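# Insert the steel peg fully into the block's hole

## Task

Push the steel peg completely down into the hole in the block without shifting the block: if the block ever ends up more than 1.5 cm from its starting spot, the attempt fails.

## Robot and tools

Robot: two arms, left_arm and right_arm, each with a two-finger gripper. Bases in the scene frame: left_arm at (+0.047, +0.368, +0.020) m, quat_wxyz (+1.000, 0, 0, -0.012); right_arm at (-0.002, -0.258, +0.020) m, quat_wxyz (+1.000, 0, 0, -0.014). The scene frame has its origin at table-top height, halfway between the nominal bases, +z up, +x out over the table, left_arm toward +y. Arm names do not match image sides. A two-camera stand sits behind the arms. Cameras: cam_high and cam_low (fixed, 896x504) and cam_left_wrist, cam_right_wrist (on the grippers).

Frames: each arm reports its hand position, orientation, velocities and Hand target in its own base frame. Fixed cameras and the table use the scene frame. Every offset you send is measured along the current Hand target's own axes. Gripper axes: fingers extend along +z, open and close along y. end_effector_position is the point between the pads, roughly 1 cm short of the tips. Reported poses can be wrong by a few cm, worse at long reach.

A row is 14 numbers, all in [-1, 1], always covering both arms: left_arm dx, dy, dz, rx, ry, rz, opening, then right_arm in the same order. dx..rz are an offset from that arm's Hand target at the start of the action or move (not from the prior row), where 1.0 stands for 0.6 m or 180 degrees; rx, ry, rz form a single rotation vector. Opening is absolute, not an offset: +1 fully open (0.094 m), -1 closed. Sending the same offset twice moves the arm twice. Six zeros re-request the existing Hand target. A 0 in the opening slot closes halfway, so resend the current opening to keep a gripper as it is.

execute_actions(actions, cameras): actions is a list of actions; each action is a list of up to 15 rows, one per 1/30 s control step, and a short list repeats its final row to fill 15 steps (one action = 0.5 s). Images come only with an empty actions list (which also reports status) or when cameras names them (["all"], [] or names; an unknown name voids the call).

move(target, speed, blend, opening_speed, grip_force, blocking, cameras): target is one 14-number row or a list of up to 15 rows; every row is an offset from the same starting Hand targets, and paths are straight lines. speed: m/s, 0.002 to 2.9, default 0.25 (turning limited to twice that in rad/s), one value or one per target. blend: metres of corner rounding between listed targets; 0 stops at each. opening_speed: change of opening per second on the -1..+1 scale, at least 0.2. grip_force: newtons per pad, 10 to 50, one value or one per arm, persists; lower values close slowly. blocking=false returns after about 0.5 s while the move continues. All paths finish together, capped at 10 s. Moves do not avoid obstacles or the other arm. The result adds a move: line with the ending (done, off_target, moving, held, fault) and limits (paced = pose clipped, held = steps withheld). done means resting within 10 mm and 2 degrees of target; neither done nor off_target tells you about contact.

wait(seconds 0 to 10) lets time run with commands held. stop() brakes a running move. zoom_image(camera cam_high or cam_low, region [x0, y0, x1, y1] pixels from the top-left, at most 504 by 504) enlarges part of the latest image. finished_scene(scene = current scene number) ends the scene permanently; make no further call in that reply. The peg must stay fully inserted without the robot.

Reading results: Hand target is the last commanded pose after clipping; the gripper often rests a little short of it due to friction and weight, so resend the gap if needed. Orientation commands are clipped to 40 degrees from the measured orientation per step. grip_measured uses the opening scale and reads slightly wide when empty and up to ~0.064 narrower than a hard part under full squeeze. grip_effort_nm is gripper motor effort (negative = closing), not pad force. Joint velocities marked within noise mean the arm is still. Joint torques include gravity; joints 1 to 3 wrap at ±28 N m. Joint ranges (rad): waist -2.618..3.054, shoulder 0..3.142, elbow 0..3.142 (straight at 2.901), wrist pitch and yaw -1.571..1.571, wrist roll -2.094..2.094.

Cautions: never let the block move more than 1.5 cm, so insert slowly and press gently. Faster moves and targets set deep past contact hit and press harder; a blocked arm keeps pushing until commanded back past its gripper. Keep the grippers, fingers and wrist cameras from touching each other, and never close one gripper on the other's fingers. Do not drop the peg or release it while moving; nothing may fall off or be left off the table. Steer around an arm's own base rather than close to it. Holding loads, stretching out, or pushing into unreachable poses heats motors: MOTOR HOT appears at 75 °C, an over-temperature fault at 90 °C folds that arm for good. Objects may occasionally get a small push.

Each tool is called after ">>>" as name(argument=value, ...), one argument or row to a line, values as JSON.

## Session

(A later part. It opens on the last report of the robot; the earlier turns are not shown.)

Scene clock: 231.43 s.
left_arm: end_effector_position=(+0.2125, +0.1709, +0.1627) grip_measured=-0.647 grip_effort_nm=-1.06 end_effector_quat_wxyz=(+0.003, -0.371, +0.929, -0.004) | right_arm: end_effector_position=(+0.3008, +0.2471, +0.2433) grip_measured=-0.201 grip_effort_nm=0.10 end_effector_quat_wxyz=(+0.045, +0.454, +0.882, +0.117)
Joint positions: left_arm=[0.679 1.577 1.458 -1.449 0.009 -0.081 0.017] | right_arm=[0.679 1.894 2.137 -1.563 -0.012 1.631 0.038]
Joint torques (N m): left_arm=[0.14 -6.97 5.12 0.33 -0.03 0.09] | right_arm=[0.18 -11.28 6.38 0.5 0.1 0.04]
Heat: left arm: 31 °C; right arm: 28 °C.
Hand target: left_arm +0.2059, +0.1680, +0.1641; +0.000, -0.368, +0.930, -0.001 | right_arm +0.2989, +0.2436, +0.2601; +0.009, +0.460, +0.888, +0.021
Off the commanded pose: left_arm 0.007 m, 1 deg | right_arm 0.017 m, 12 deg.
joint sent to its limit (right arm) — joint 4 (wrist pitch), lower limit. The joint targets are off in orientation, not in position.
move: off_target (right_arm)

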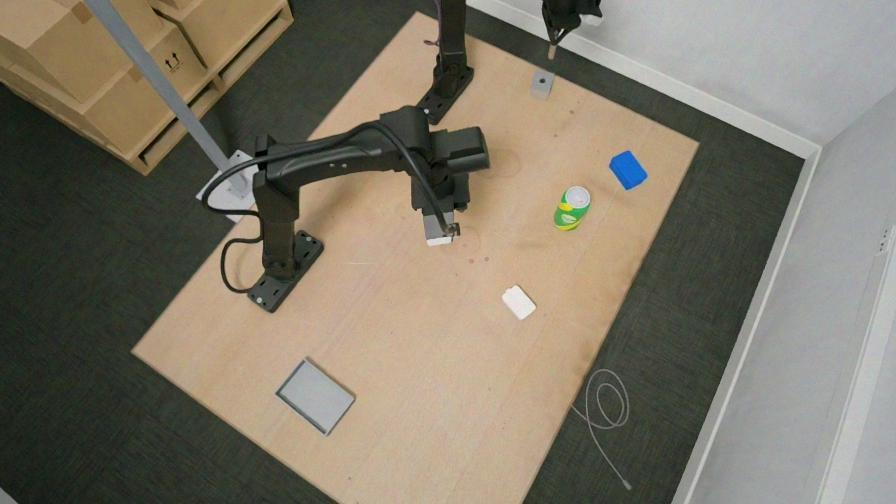

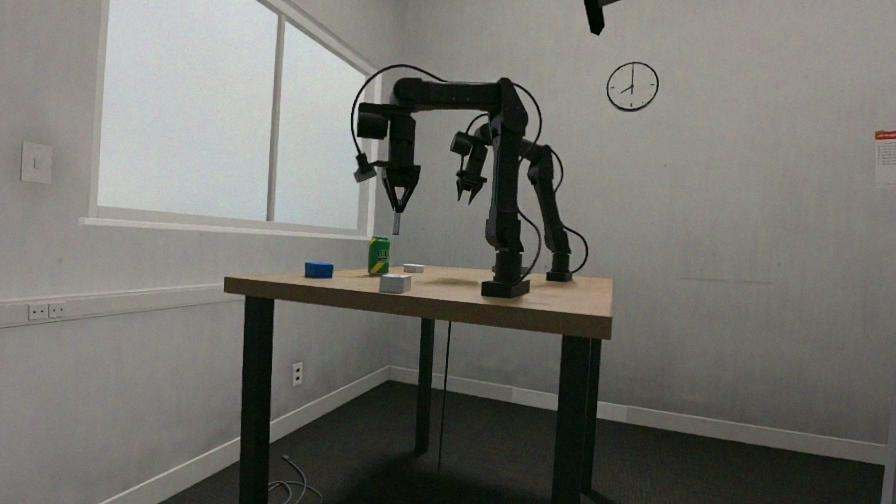

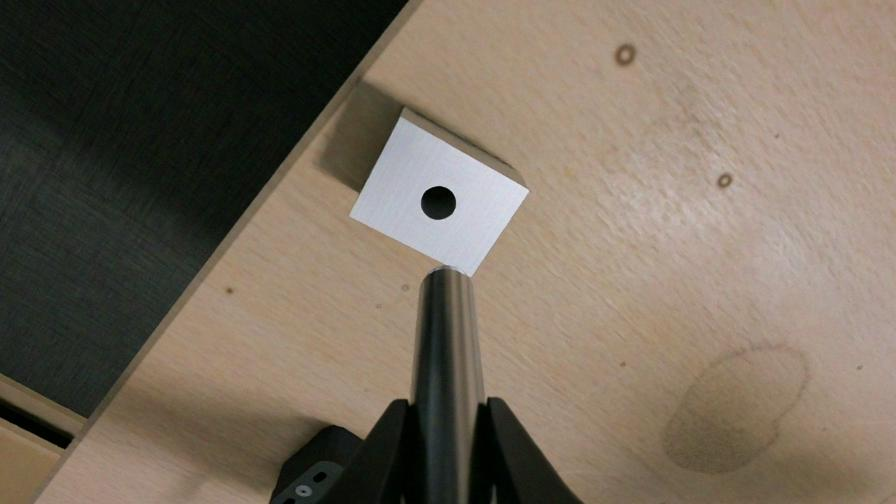

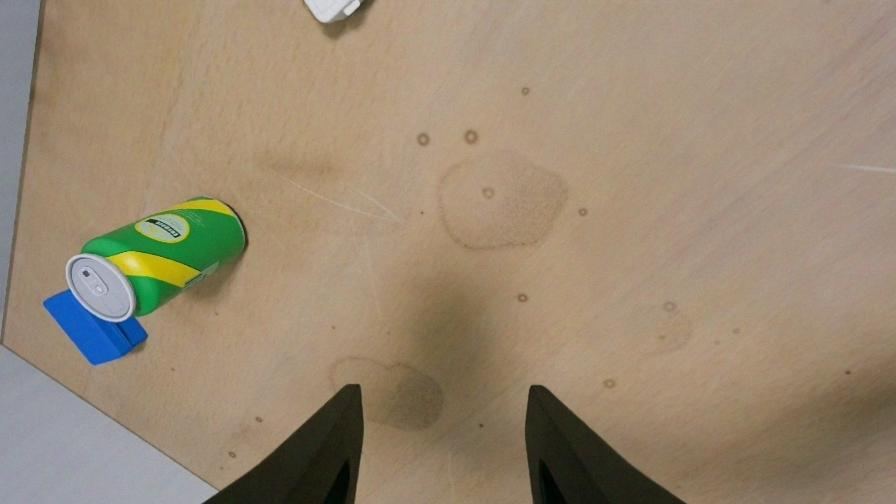

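>>> move(
  target=[
    [0,0,0,0,0,0,-0.9, 0.0073,0.0038,0.0838,-0.1368,-0.1269,-0.5106,-0.2],
    [0,0,0,0,0,0,-0.9, 0.3728,0.2055,0.161,-0.6296,-0.1407,-0.6296,-0.2],
  ],
  speed=0.3,
  blend=[0.02, 0],
  cameras=["all"],
)

Scene clock: 263.40 s.
left_arm: end_effector_position=(+0.2125, +0.1709, +0.1627) grip_measured=-0.647 grip_effort_nm=-1.06 end_effector_quat_wxyz=(+0.003, -0.371, +0.929, -0.004) | right_arm: end_effector_position=(+0.2743, +0.4946, +0.1639) grip_measured=-0.201 grip_effort_nm=0.10 end_effector_quat_wxyz=(-0.463, +0.543, -0.453, -0.536)
Joint positions: left_arm=[0.679 1.577 1.458 -1.449 0.009 -0.08 0.017] | right_arm=[0.804 2.215 1.256 0.962 -0.93 -0.015 0.038]
Joint torques (N m): left_arm=[0.16 -6.98 5.12 0.32 -0.03 0.08] | right_arm=[0.53 -10.39 7.12 1.55 -0.05 -0.05]
Heat: left arm: 27 °C; right arm: 28 °C.
Hand target: left_arm +0.2059, +0.1680, +0.1641; +0.000, -0.368, +0.930, -0.001 | right_arm +0.2740, +0.5001, +0.1701; -0.470, +0.544, -0.438, -0.539
Off the commanded pose: left_arm 0.007 m, 1 deg | right_arm 0.008 m, 2 deg.
move: done

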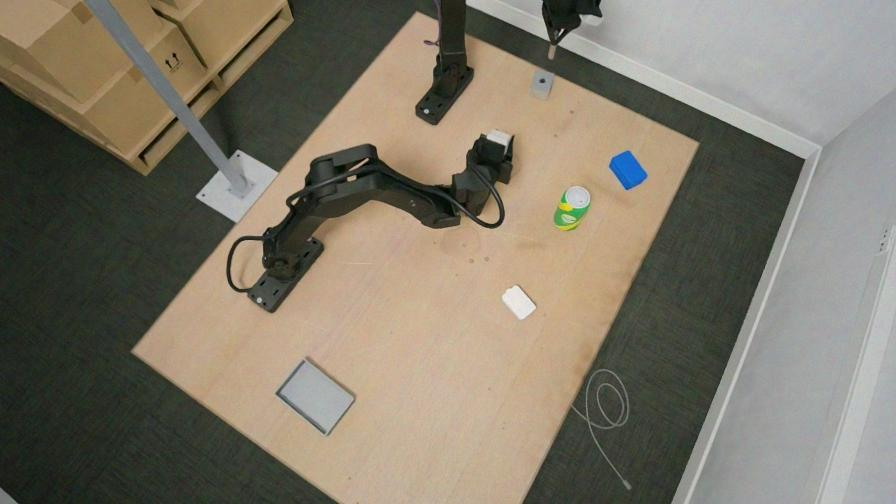

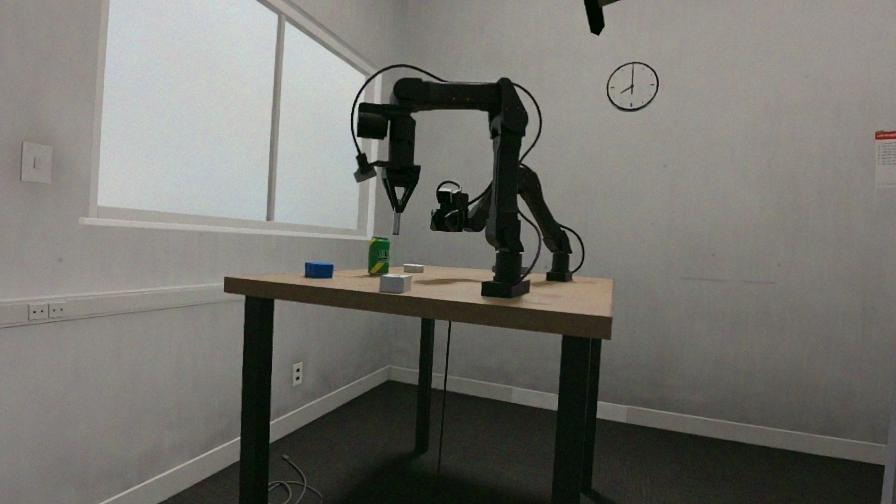

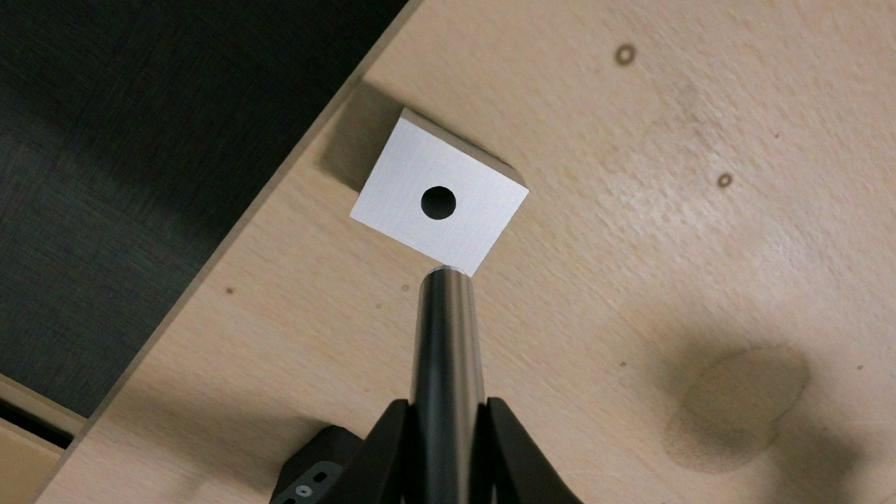

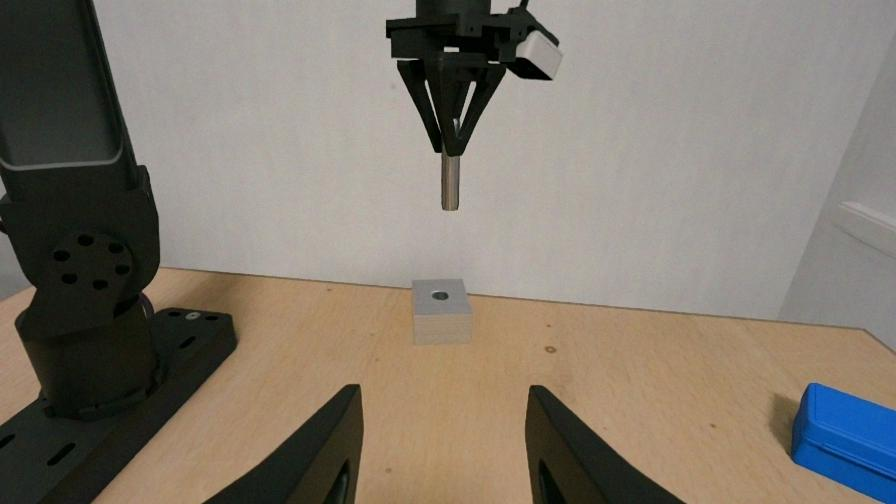

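>>> zoom_image(
  camera="cam_right_wrist",
  region=[380, 130, 520, 360],
)

>>> zoom_image(
  camera="cam_right_wrist",
  region=[420, 140, 480, 220],
)

Scaled by 2.191.

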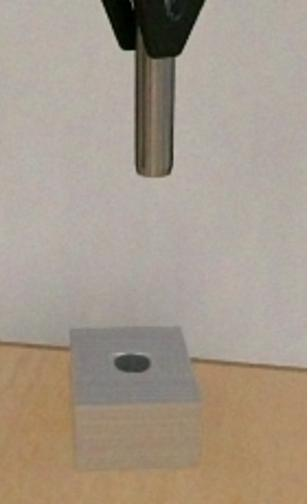

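Scaled by 6.300.

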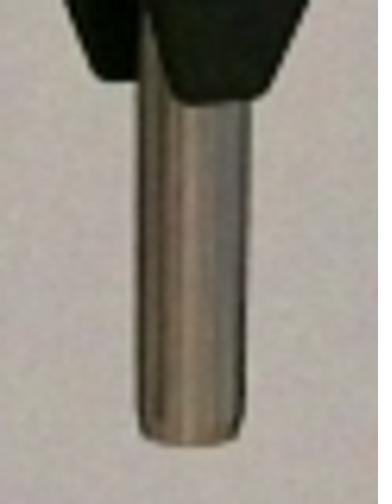

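>>> move(
  target=[0.0158,0.0058,0.0833,0,0,0,-0.9, 0,0,0,0,0,0,-0.2],
  speed=0.1,
  cameras=["cam_left_wrist","cam_right_wrist"],
)

>>> zoom_image(
  camera="cam_right_wrist",
  region=[400, 190, 490, 350],
)

>>> zoom_image(
  camera="cam_left_wrist",
  region=[360, 160, 540, 340],
)

Scene clock: 275.07 s.
left_arm: end_effector_position=(+0.1999, +0.1618, +0.1121) grip_measured=-0.647 grip_effort_nm=-1.06 end_effector_quat_wxyz=(-0.009, -0.367, +0.930, -0.007) | right_arm: end_effector_position=(+0.2743, +0.4946, +0.1641) grip_measured=-0.201 grip_effort_nm=0.10 end_effector_quat_wxyz=(-0.463, +0.543, -0.452, -0.536)
Joint positions: left_arm=[0.682 1.538 1.219 -1.274 0.009 -0.07 0.017] | right_arm=[0.804 2.215 1.256 0.963 -0.93 -0.014 0.038]
Joint torques (N m): left_arm=[0.73 -7.02 5.14 0.48 -0.03 0.07] | right_arm=[0.38 -10.33 7.05 1.49 -0.04 0]
Heat: left arm: 27 °C; right arm: 28 °C.
Hand target: left_arm +0.1966, +0.1639, +0.1142; +0.000, -0.368, +0.930, -0.001 | right_arm +0.2740, +0.5001, +0.1701; -0.470, +0.545, -0.438, -0.539
Off the commanded pose: left_arm 0.004 m, 1 deg | right_arm 0.008 m, 2 deg.
move: done
Images, in order (width x height): cam_left_wrist 896x504, cam_right_wrist 896x504.

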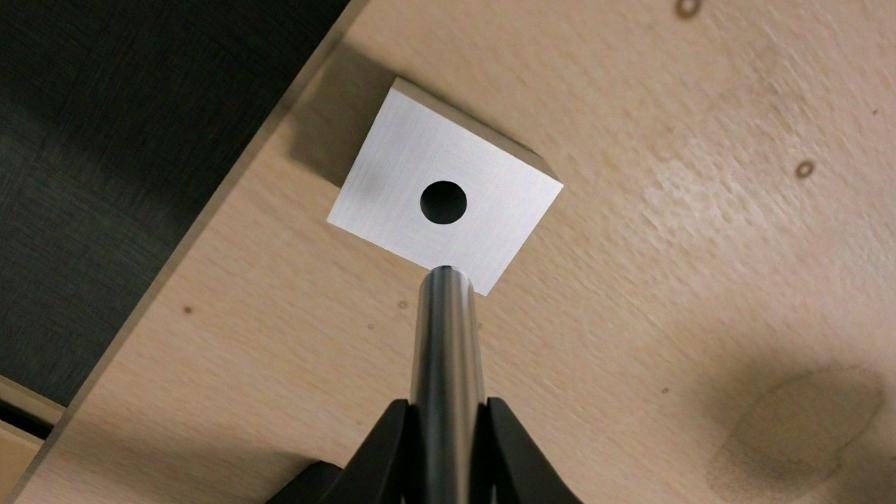

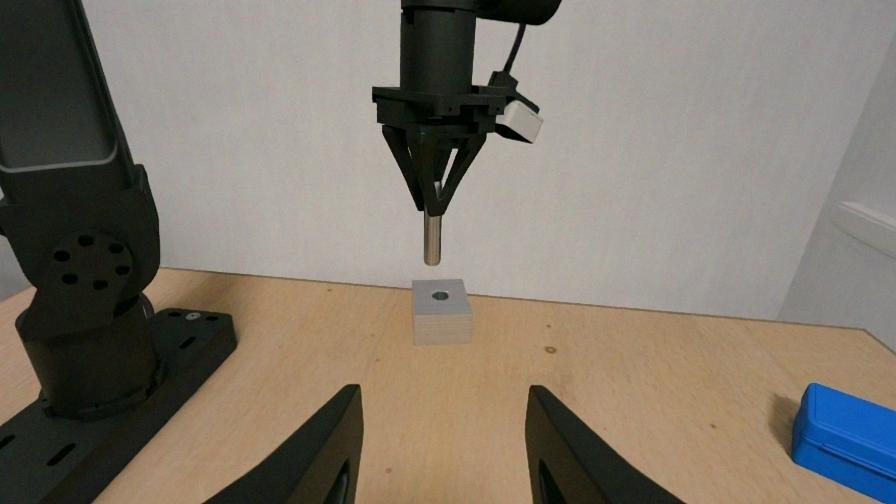

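Scaled by 3.150.

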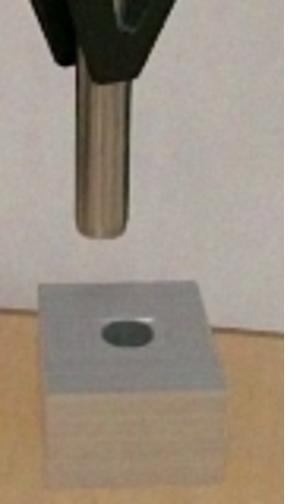

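Scaled by 2.800.

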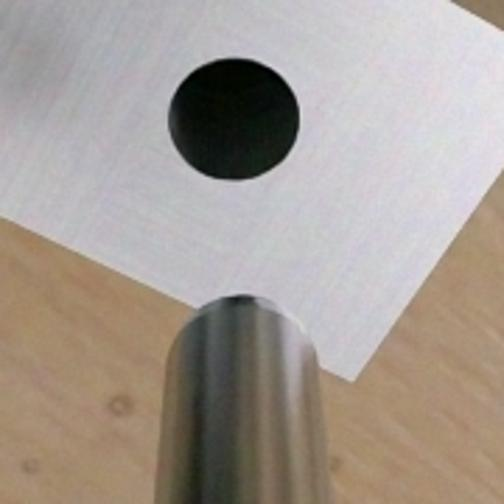

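>>> move(
  target=[-0.0142,0.002,0.02,0,-0.007,0,-0.9, 0,0,0,0,0,0,-0.2],
  speed=0.05,
  cameras=["cam_left_wrist","cam_right_wrist"],
)

>>> zoom_image(
  camera="cam_right_wrist",
  region=[400, 190, 490, 350],
)

>>> zoom_image(
  camera="cam_left_wrist",
  region=[360, 160, 540, 340],
)

Scene clock: 283.53 s.
left_arm: end_effector_position=(+0.2054, +0.1687, +0.1040) grip_measured=-0.647 grip_effort_nm=-1.06 end_effector_quat_wxyz=(+0.009, -0.368, +0.930, -0.002) | right_arm: end_effector_position=(+0.2743, +0.4946, +0.1641) grip_measured=-0.201 grip_effort_nm=0.10 end_effector_quat_wxyz=(-0.463, +0.543, -0.452, -0.536)
Joint positions: left_arm=[0.69 1.538 1.187 -1.204 0.009 -0.064 0.017] | right_arm=[0.804 2.215 1.256 0.963 -0.93 -0.014 0.038]
Joint torques (N m): left_arm=[0.61 -5.85 5.12 0.55 -0.04 0.07] | right_arm=[0.72 -10.39 6.89 1.53 -0.07 0.01]
Heat: left arm: 27 °C; right arm: 28 °C.
Hand target: left_arm +0.2021, +0.1707, +0.1023; +0.010, -0.368, +0.930, +0.003 | right_arm +0.2740, +0.5001, +0.1701; -0.470, +0.545, -0.438, -0.539
Off the commanded pose: left_arm 0.004 m, 1 deg | right_arm 0.008 m, 2 deg.
move: done
Images, in order (width x height): cam_left_wrist 896x504, cam_right_wrist 896x504.

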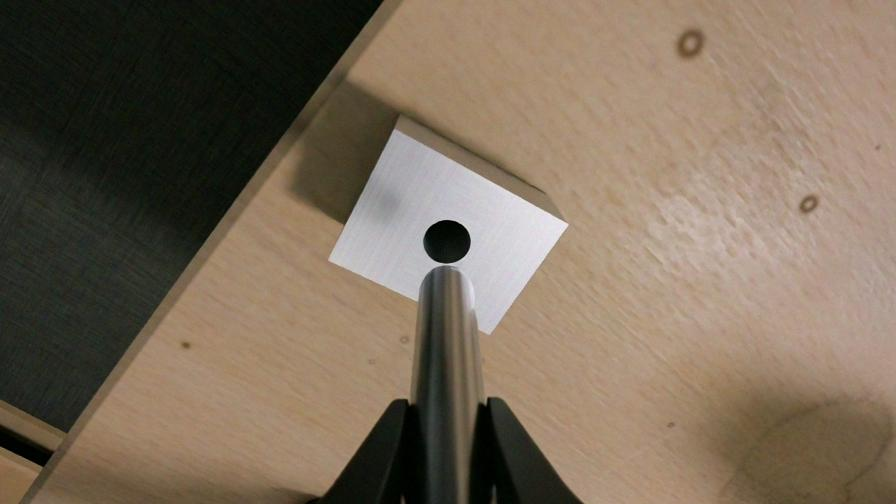

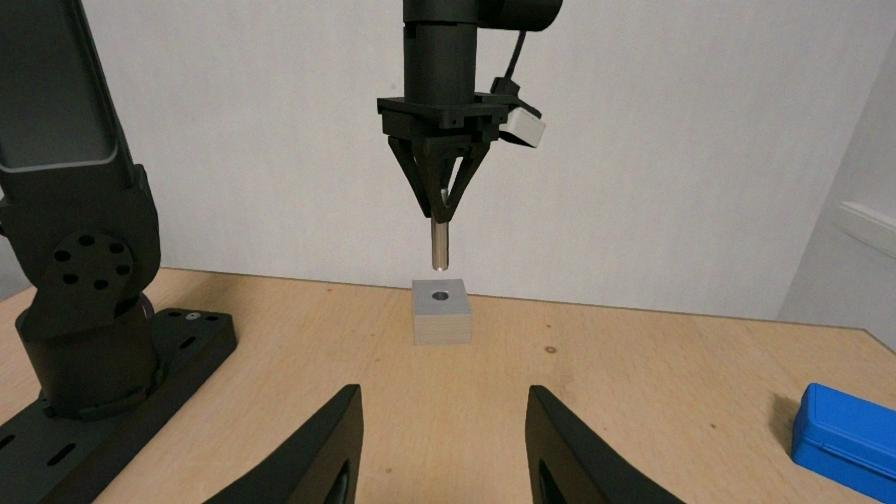

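Scaled by 3.150.

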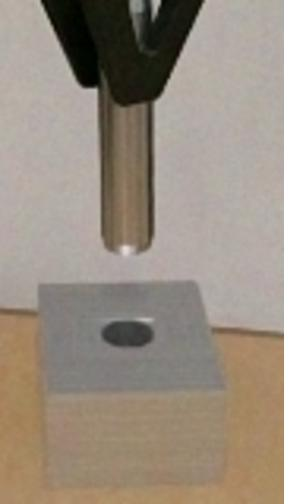

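Scaled by 2.800.

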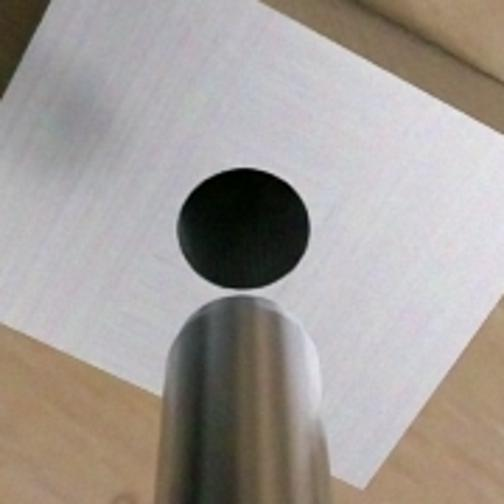

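>>> move(
  target=[0,0,0.0317,0,0,0,-0.9, 0,0,0,0,0,0,-0.2],
  speed=0.04,
  cameras=["cam_left_wrist","cam_right_wrist"],
)

>>> zoom_image(
  camera="cam_right_wrist",
  region=[400, 190, 490, 350],
)

>>> zoom_image(
  camera="cam_left_wrist",
  region=[360, 180, 540, 360],
)

Scene clock: 288.27 s.
left_arm: end_effector_position=(+0.2056, +0.1689, +0.0878) grip_measured=-0.647 grip_effort_nm=-1.06 end_effector_quat_wxyz=(+0.014, -0.368, +0.930, +0.000) | right_arm: end_effector_position=(+0.2743, +0.4946, +0.1641) grip_measured=-0.201 grip_effort_nm=0.10 end_effector_quat_wxyz=(-0.463, +0.543, -0.452, -0.536)
Joint positions: left_arm=[0.69 1.538 1.122 -1.129 0.009 -0.064 0.017] | right_arm=[0.804 2.215 1.256 0.963 -0.93 -0.014 0.038]
Joint torques (N m): left_arm=[0.59 -4.86 5.16 0.58 -0.04 0.08] | right_arm=[0.31 -10.28 7.23 1.51 -0.11 -0.04]
Heat: left arm: 27 °C; right arm: 28 °C.
Hand target: left_arm +0.2023, +0.1708, +0.0832; +0.010, -0.368, +0.930, +0.003 | right_arm +0.2740, +0.5001, +0.1701; -0.470, +0.545, -0.438, -0.539
Off the commanded pose: left_arm 0.006 m, 1 deg | right_arm 0.008 m, 2 deg.
move: done
Images, in order (width x height): cam_left_wrist 896x504, cam_right_wrist 896x504.

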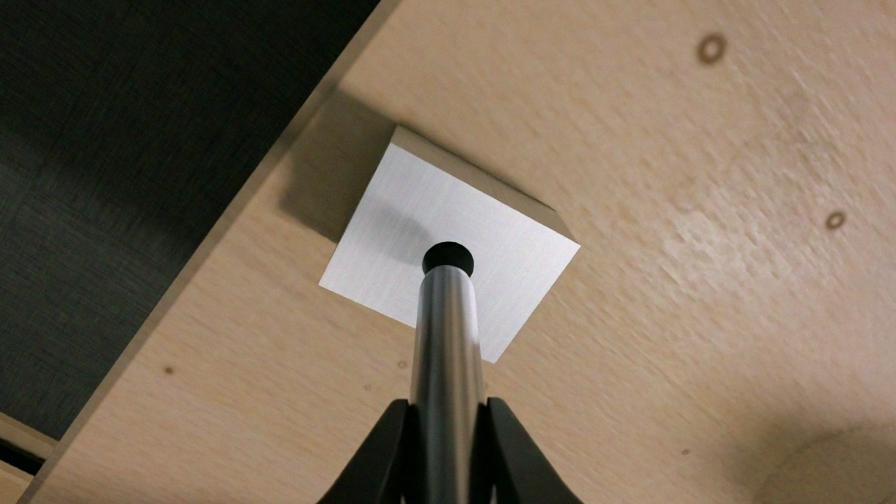

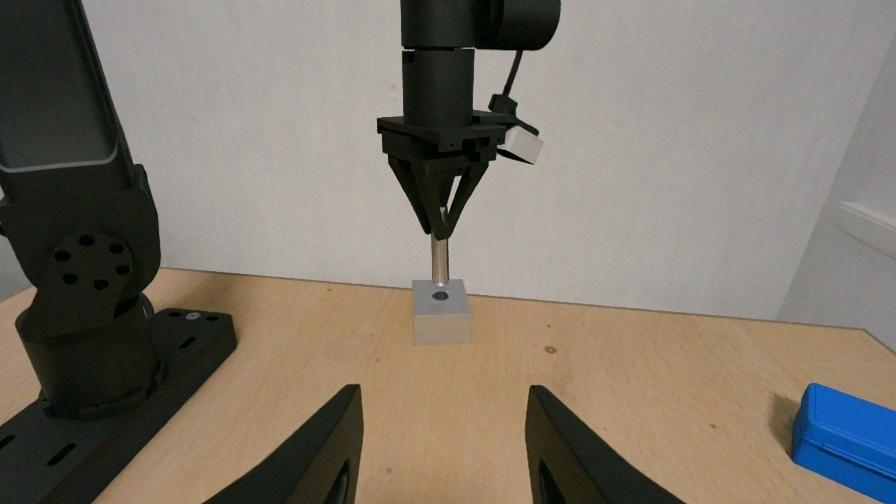

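Scaled by 3.150.

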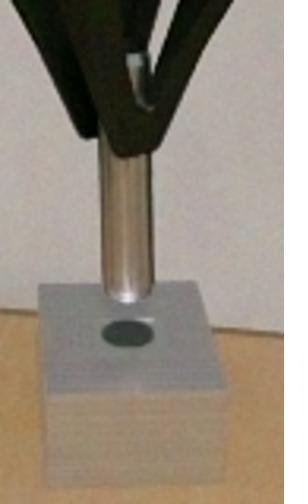

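Scaled by 2.800.

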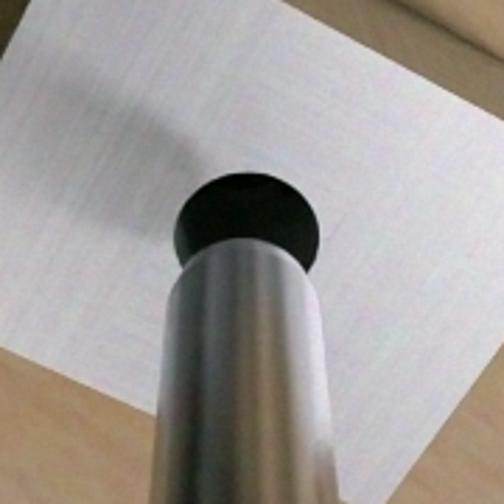

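>>> move(
  target=[-0.0012,-0.0007,0.02,0,0.0039,0,-0.9, 0,0,0,0,0,0,-0.2],
  speed=0.03,
  cameras=["cam_left_wrist","cam_right_wrist"],
)

>>> zoom_image(
  camera="cam_right_wrist",
  region=[400, 190, 490, 350],
)

>>> zoom_image(
  camera="cam_left_wrist",
  region=[360, 180, 540, 360],
)

Scene clock: 294.67 s.
left_arm: end_effector_position=(+0.2068, +0.1698, +0.0775) grip_measured=-0.647 grip_effort_nm=-1.06 end_effector_quat_wxyz=(+0.011, -0.368, +0.930, -0.001) | right_arm: end_effector_position=(+0.2743, +0.4946, +0.1641) grip_measured=-0.201 grip_effort_nm=0.10 end_effector_quat_wxyz=(-0.463, +0.543, -0.452, -0.536)
Joint positions: left_arm=[0.69 1.557 1.099 -1.092 0.009 -0.064 0.017] | right_arm=[0.804 2.215 1.256 0.963 -0.93 -0.014 0.038]
Joint torques (N m): left_arm=[0.51 -4.49 5.12 0.57 -0.03 0.07] | right_arm=[0.51 -10.51 7.01 1.5 -0.08 -0.02]
Heat: left arm: 27 °C; right arm: 29 °C.
Hand target: left_arm +0.2034, +0.1713, +0.0713; +0.005, -0.368, +0.930, +0.001 | right_arm +0.2740, +0.5001, +0.1701; -0.470, +0.545, -0.438, -0.539
Off the commanded pose: left_arm 0.007 m, 1 deg | right_arm 0.008 m, 2 deg.
move: done
Images, in order (width x height): cam_left_wrist 896x504, cam_right_wrist 896x504.

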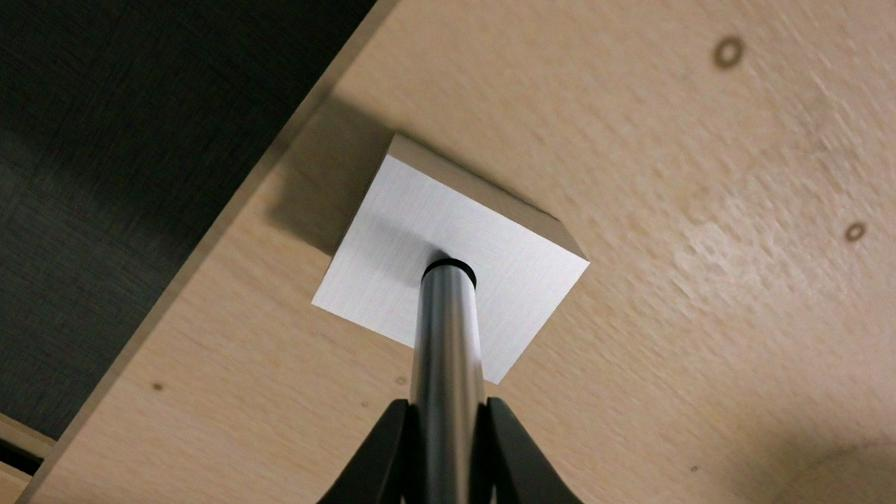

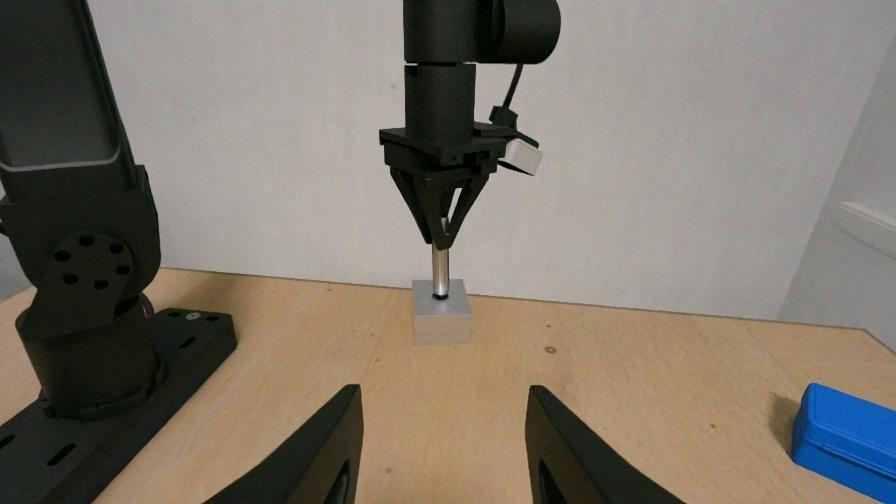

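Scaled by 3.150.

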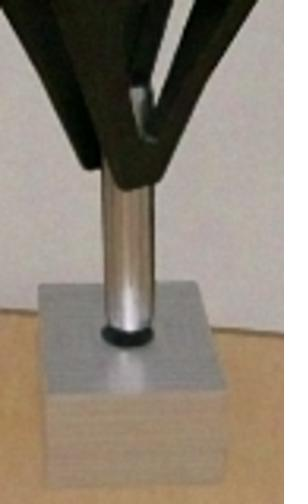

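Scaled by 2.800.

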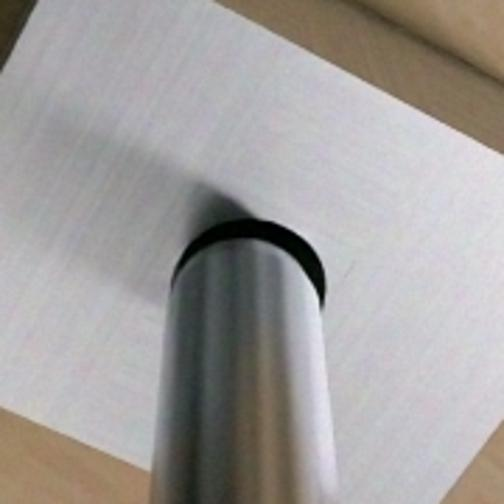

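>>> move(
  target=[0,-0.002,0.02,0,0,0,-0.9, 0,0,0,0,0,0,-0.2],
  speed=0.03,
  cameras=["cam_left_wrist","cam_right_wrist"],
)

>>> zoom_image(
  camera="cam_right_wrist",
  region=[400, 190, 490, 350],
)

>>> zoom_image(
  camera="cam_left_wrist",
  region=[360, 180, 540, 360],
)

Scene clock: 299.50 s.
left_arm: end_effector_position=(+0.2064, +0.1695, +0.0656) grip_measured=-0.647 grip_effort_nm=-1.06 end_effector_quat_wxyz=(+0.010, -0.368, +0.930, -0.001) | right_arm: end_effector_position=(+0.2743, +0.4946, +0.1641) grip_measured=-0.201 grip_effort_nm=0.10 end_effector_quat_wxyz=(-0.463, +0.543, -0.452, -0.536)
Joint positions: left_arm=[0.69 1.57 1.063 -1.047 0.009 -0.064 0.017] | right_arm=[0.804 2.215 1.256 0.963 -0.93 -0.014 0.038]
Joint torques (N m): left_arm=[0.18 -4.51 5.01 0.61 -0.03 0.02] | right_arm=[0.55 -10.17 7.32 1.57 -0.07 -0.02]
Heat: left arm: 27 °C; right arm: 29 °C.
Hand target: left_arm +0.2042, +0.1704, +0.0592; +0.005, -0.368, +0.930, +0.001 | right_arm +0.2740, +0.5001, +0.1701; -0.470, +0.545, -0.438, -0.539
Off the commanded pose: left_arm 0.007 m, 1 deg | right_arm 0.008 m, 2 deg.
move: done
Images, in order (width x height): cam_left_wrist 896x504, cam_right_wrist 896x504.

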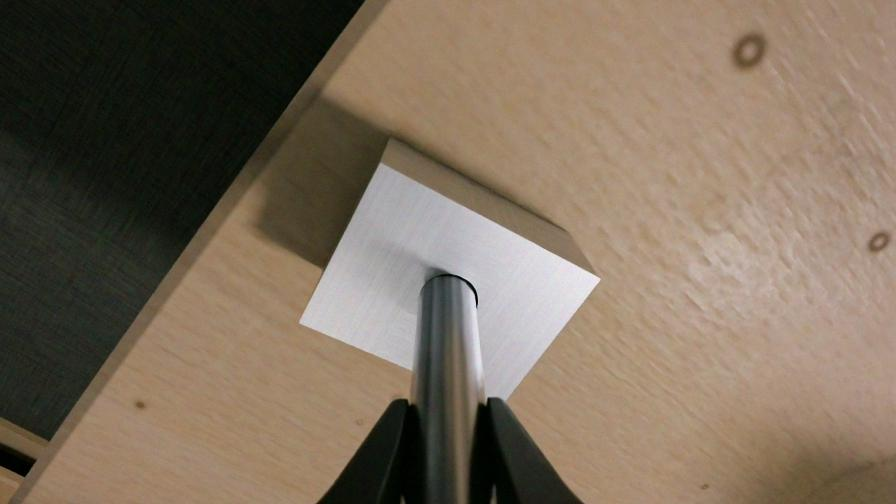

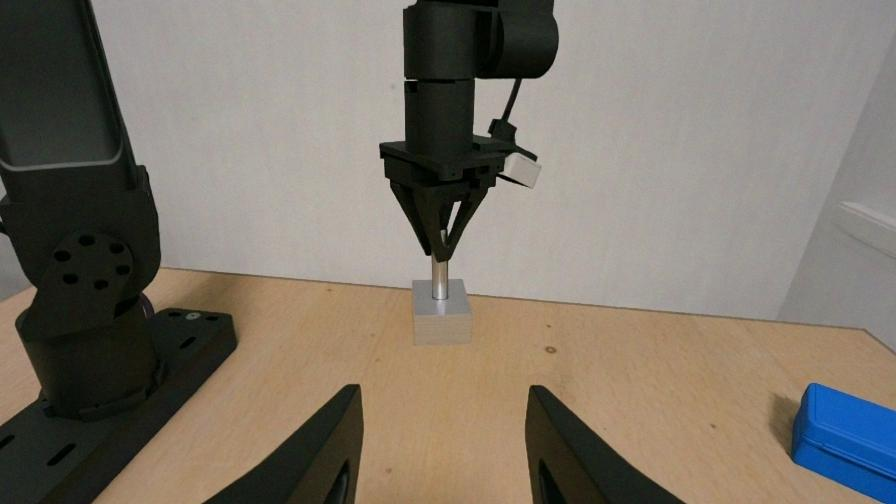

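Scaled by 3.150.

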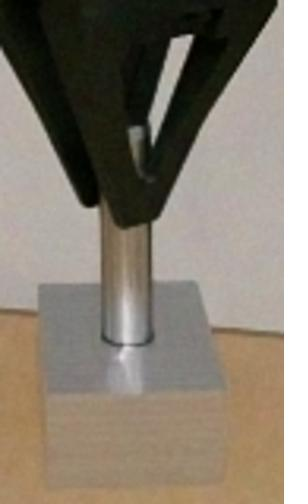

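Scaled by 2.800.

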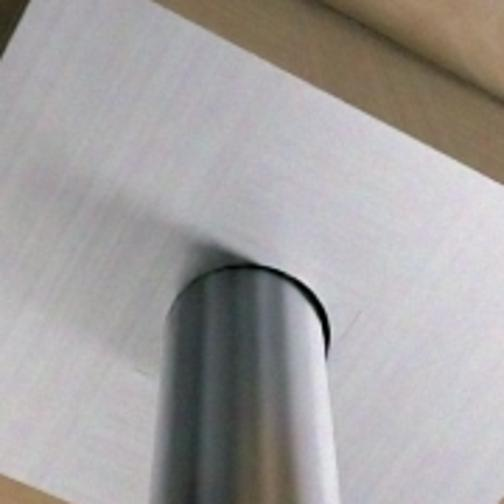

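>>> move(
  target=[0,-0.001,0.0333,0,0,0,-0.9, 0,0,0,0,0,0,-0.2],
  speed=0.04,
  cameras=["cam_left_wrist","cam_right_wrist"],
)

>>> zoom_image(
  camera="cam_right_wrist",
  region=[400, 190, 490, 350],
)

Scene clock: 303.50 s.
left_arm: end_effector_position=(+0.2067, +0.1697, +0.0469) grip_measured=-0.647 grip_effort_nm=-1.06 end_effector_quat_wxyz=(+0.009, -0.368, +0.930, -0.002) | right_arm: end_effector_position=(+0.2743, +0.4946, +0.1641) grip_measured=-0.201 grip_effort_nm=0.10 end_effector_quat_wxyz=(-0.463, +0.543, -0.452, -0.536)
Joint positions: left_arm=[0.69 1.594 1.009 -0.969 0.009 -0.064 0.017] | right_arm=[0.804 2.215 1.256 0.963 -0.93 -0.014 0.038]
Joint torques (N m): left_arm=[-0.01 -4.38 4.68 0.66 -0.04 0] | right_arm=[0.7 -10.37 7.01 1.51 -0.05 -0.02]
Heat: left arm: 27 °C; right arm: 29 °C.
Hand target: left_arm +0.2048, +0.1700, +0.0392; +0.004, -0.368, +0.930, +0.001 | right_arm +0.2740, +0.5001, +0.1701; -0.470, +0.545, -0.438, -0.539
Off the commanded pose: left_arm 0.008 m, 1 deg | right_arm 0.008 m, 2 deg.
move: done
Images, in order (width x height): cam_left_wrist 896x504, cam_right_wrist 896x504.

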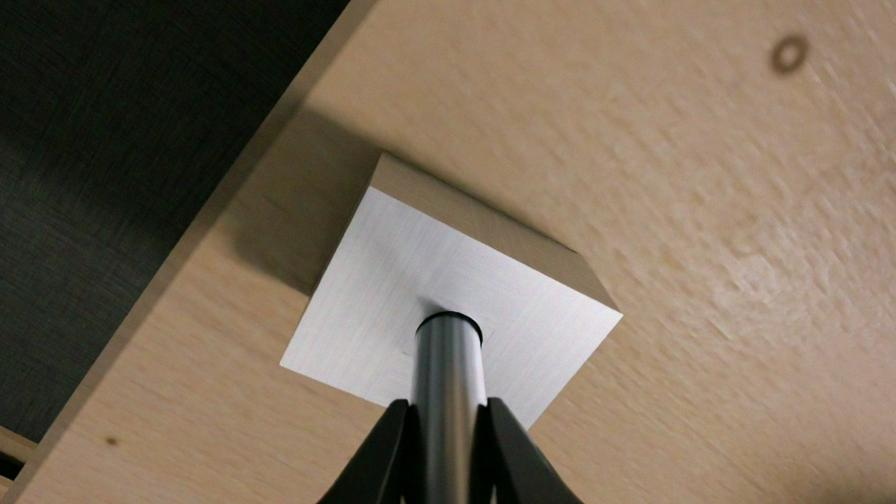

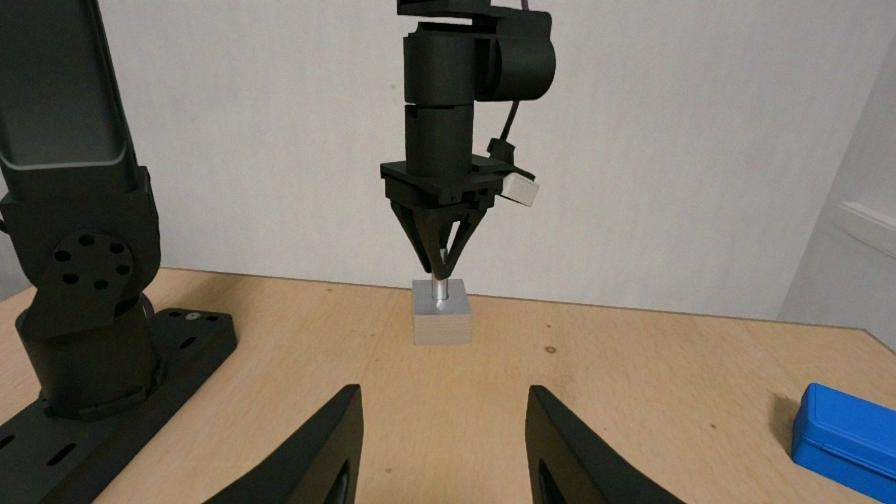

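Scaled by 3.150.

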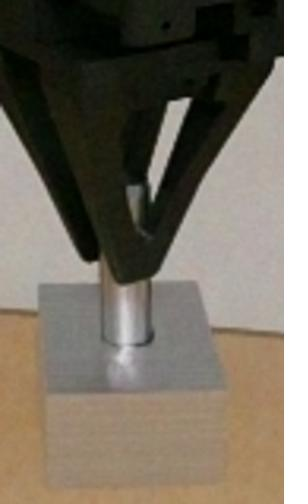

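>>> move(
  target=[0,0,0.0217,0,0,0,-0.9, 0,0,0,0,0,0,-0.2],
  speed=0.03,
  cameras=["cam_left_wrist","cam_right_wrist"],
)

>>> zoom_image(
  camera="cam_right_wrist",
  region=[400, 190, 490, 350],
)

Scene clock: 305.57 s.
left_arm: end_effector_position=(+0.2071, +0.1698, +0.0402) grip_measured=-0.647 grip_effort_nm=-1.06 end_effector_quat_wxyz=(+0.012, -0.368, +0.930, -0.001) | right_arm: end_effector_position=(+0.2743, +0.4946, +0.1641) grip_measured=-0.201 grip_effort_nm=0.10 end_effector_quat_wxyz=(-0.463, +0.543, -0.452, -0.536)
Joint positions: left_arm=[0.69 1.599 0.987 -0.936 0.01 -0.064 0.017] | right_arm=[0.804 2.215 1.256 0.963 -0.93 -0.014 0.038]
Joint torques (N m): left_arm=[-0.02 -3.45 3.69 0.86 -0.04 0] | right_arm=[0.8 -10.45 7.19 1.61 -0.09 -0.03]
Heat: left arm: 27 °C; right arm: 29 °C.
Hand target: left_arm +0.2048, +0.1701, +0.0261; +0.004, -0.368, +0.930, +0.001 | right_arm +0.2740, +0.5001, +0.1701; -0.470, +0.545, -0.438, -0.539
Off the commanded pose: left_arm 0.014 m, 1 deg | right_arm 0.008 m, 2 deg.
move: off_target (left_arm)
Images, in order (width x height): cam_left_wrist 896x504, cam_right_wrist 896x504.

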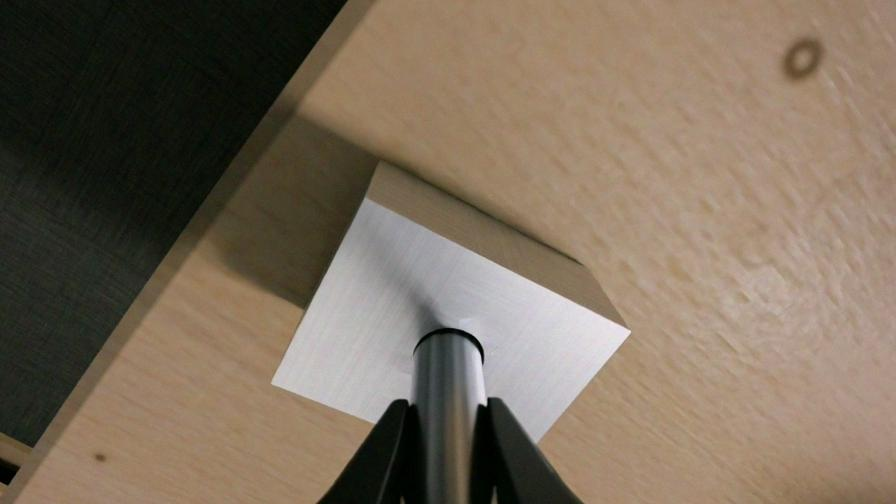

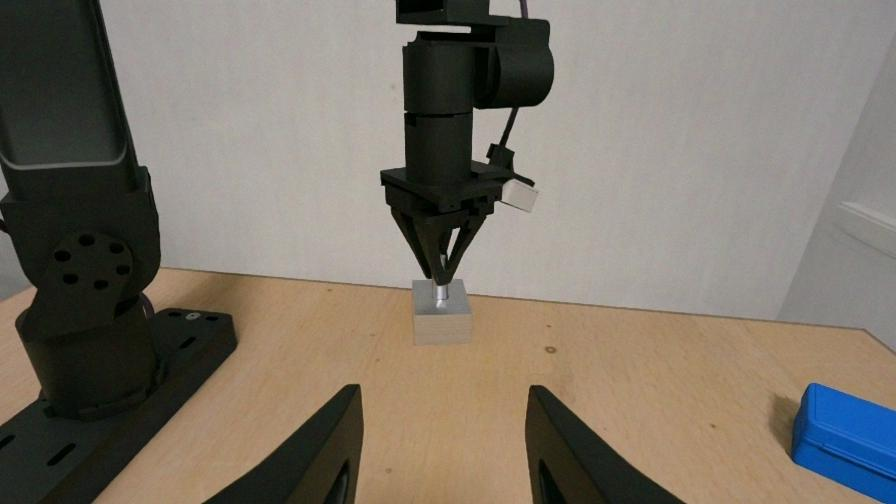

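Scaled by 3.150.

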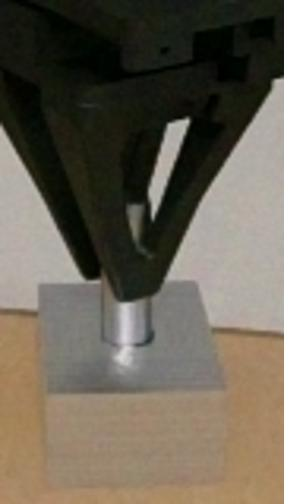

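>>> move(
  target=[0,0,0.0133,0,0,0,-0.9, 0,0,0,0,0,0,-0.2],
  speed=0.03,
  cameras=["cam_left_wrist","cam_right_wrist"],
)

>>> zoom_image(
  camera="cam_right_wrist",
  region=[400, 190, 490, 350],
)

Scene clock: 307.87 s.
left_arm: end_effector_position=(+0.2071, +0.1698, +0.0388) grip_measured=-0.647 grip_effort_nm=-1.06 end_effector_quat_wxyz=(+0.013, -0.368, +0.930, -0.001) | right_arm: end_effector_position=(+0.2743, +0.4946, +0.1641) grip_measured=-0.201 grip_effort_nm=0.10 end_effector_quat_wxyz=(-0.463, +0.543, -0.452, -0.536)
Joint positions: left_arm=[0.69 1.599 0.981 -0.927 0.01 -0.064 0.017] | right_arm=[0.804 2.215 1.256 0.963 -0.93 -0.014 0.038]
Joint torques (N m): left_arm=[-0.02 -2.66 2.61 1.07 -0.04 0] | right_arm=[0.46 -10.44 7.16 1.52 -0.08 -0.06]
Heat: left arm: 26 °C; right arm: 29 °C.
Hand target: left_arm +0.2048, +0.1701, +0.0181; +0.004, -0.368, +0.930, +0.001 | right_arm +0.2740, +0.5001, +0.1701; -0.470, +0.545, -0.438, -0.539
Off the commanded pose: left_arm 0.021 m, 1 deg | right_arm 0.008 m, 2 deg.
move: off_target (left_arm)
Images, in order (width x height): cam_left_wrist 896x504, cam_right_wrist 896x504.

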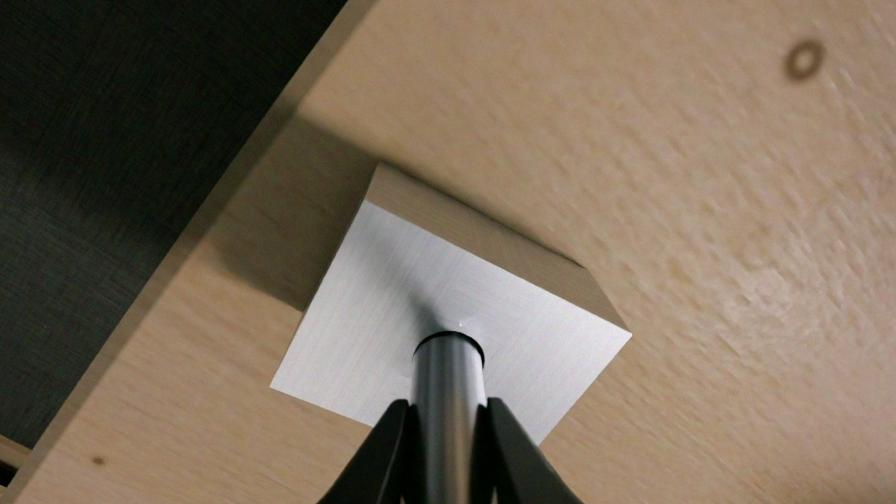

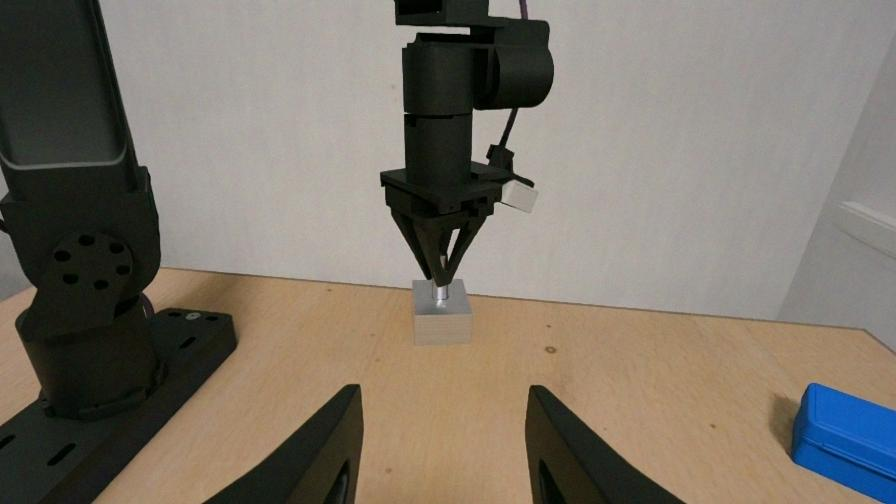

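Scaled by 3.150.

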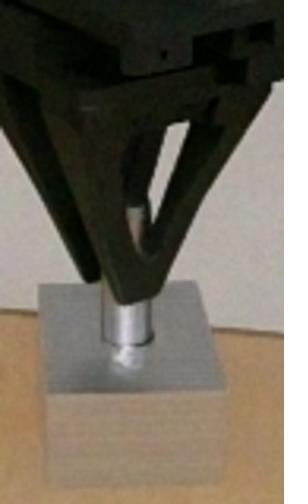

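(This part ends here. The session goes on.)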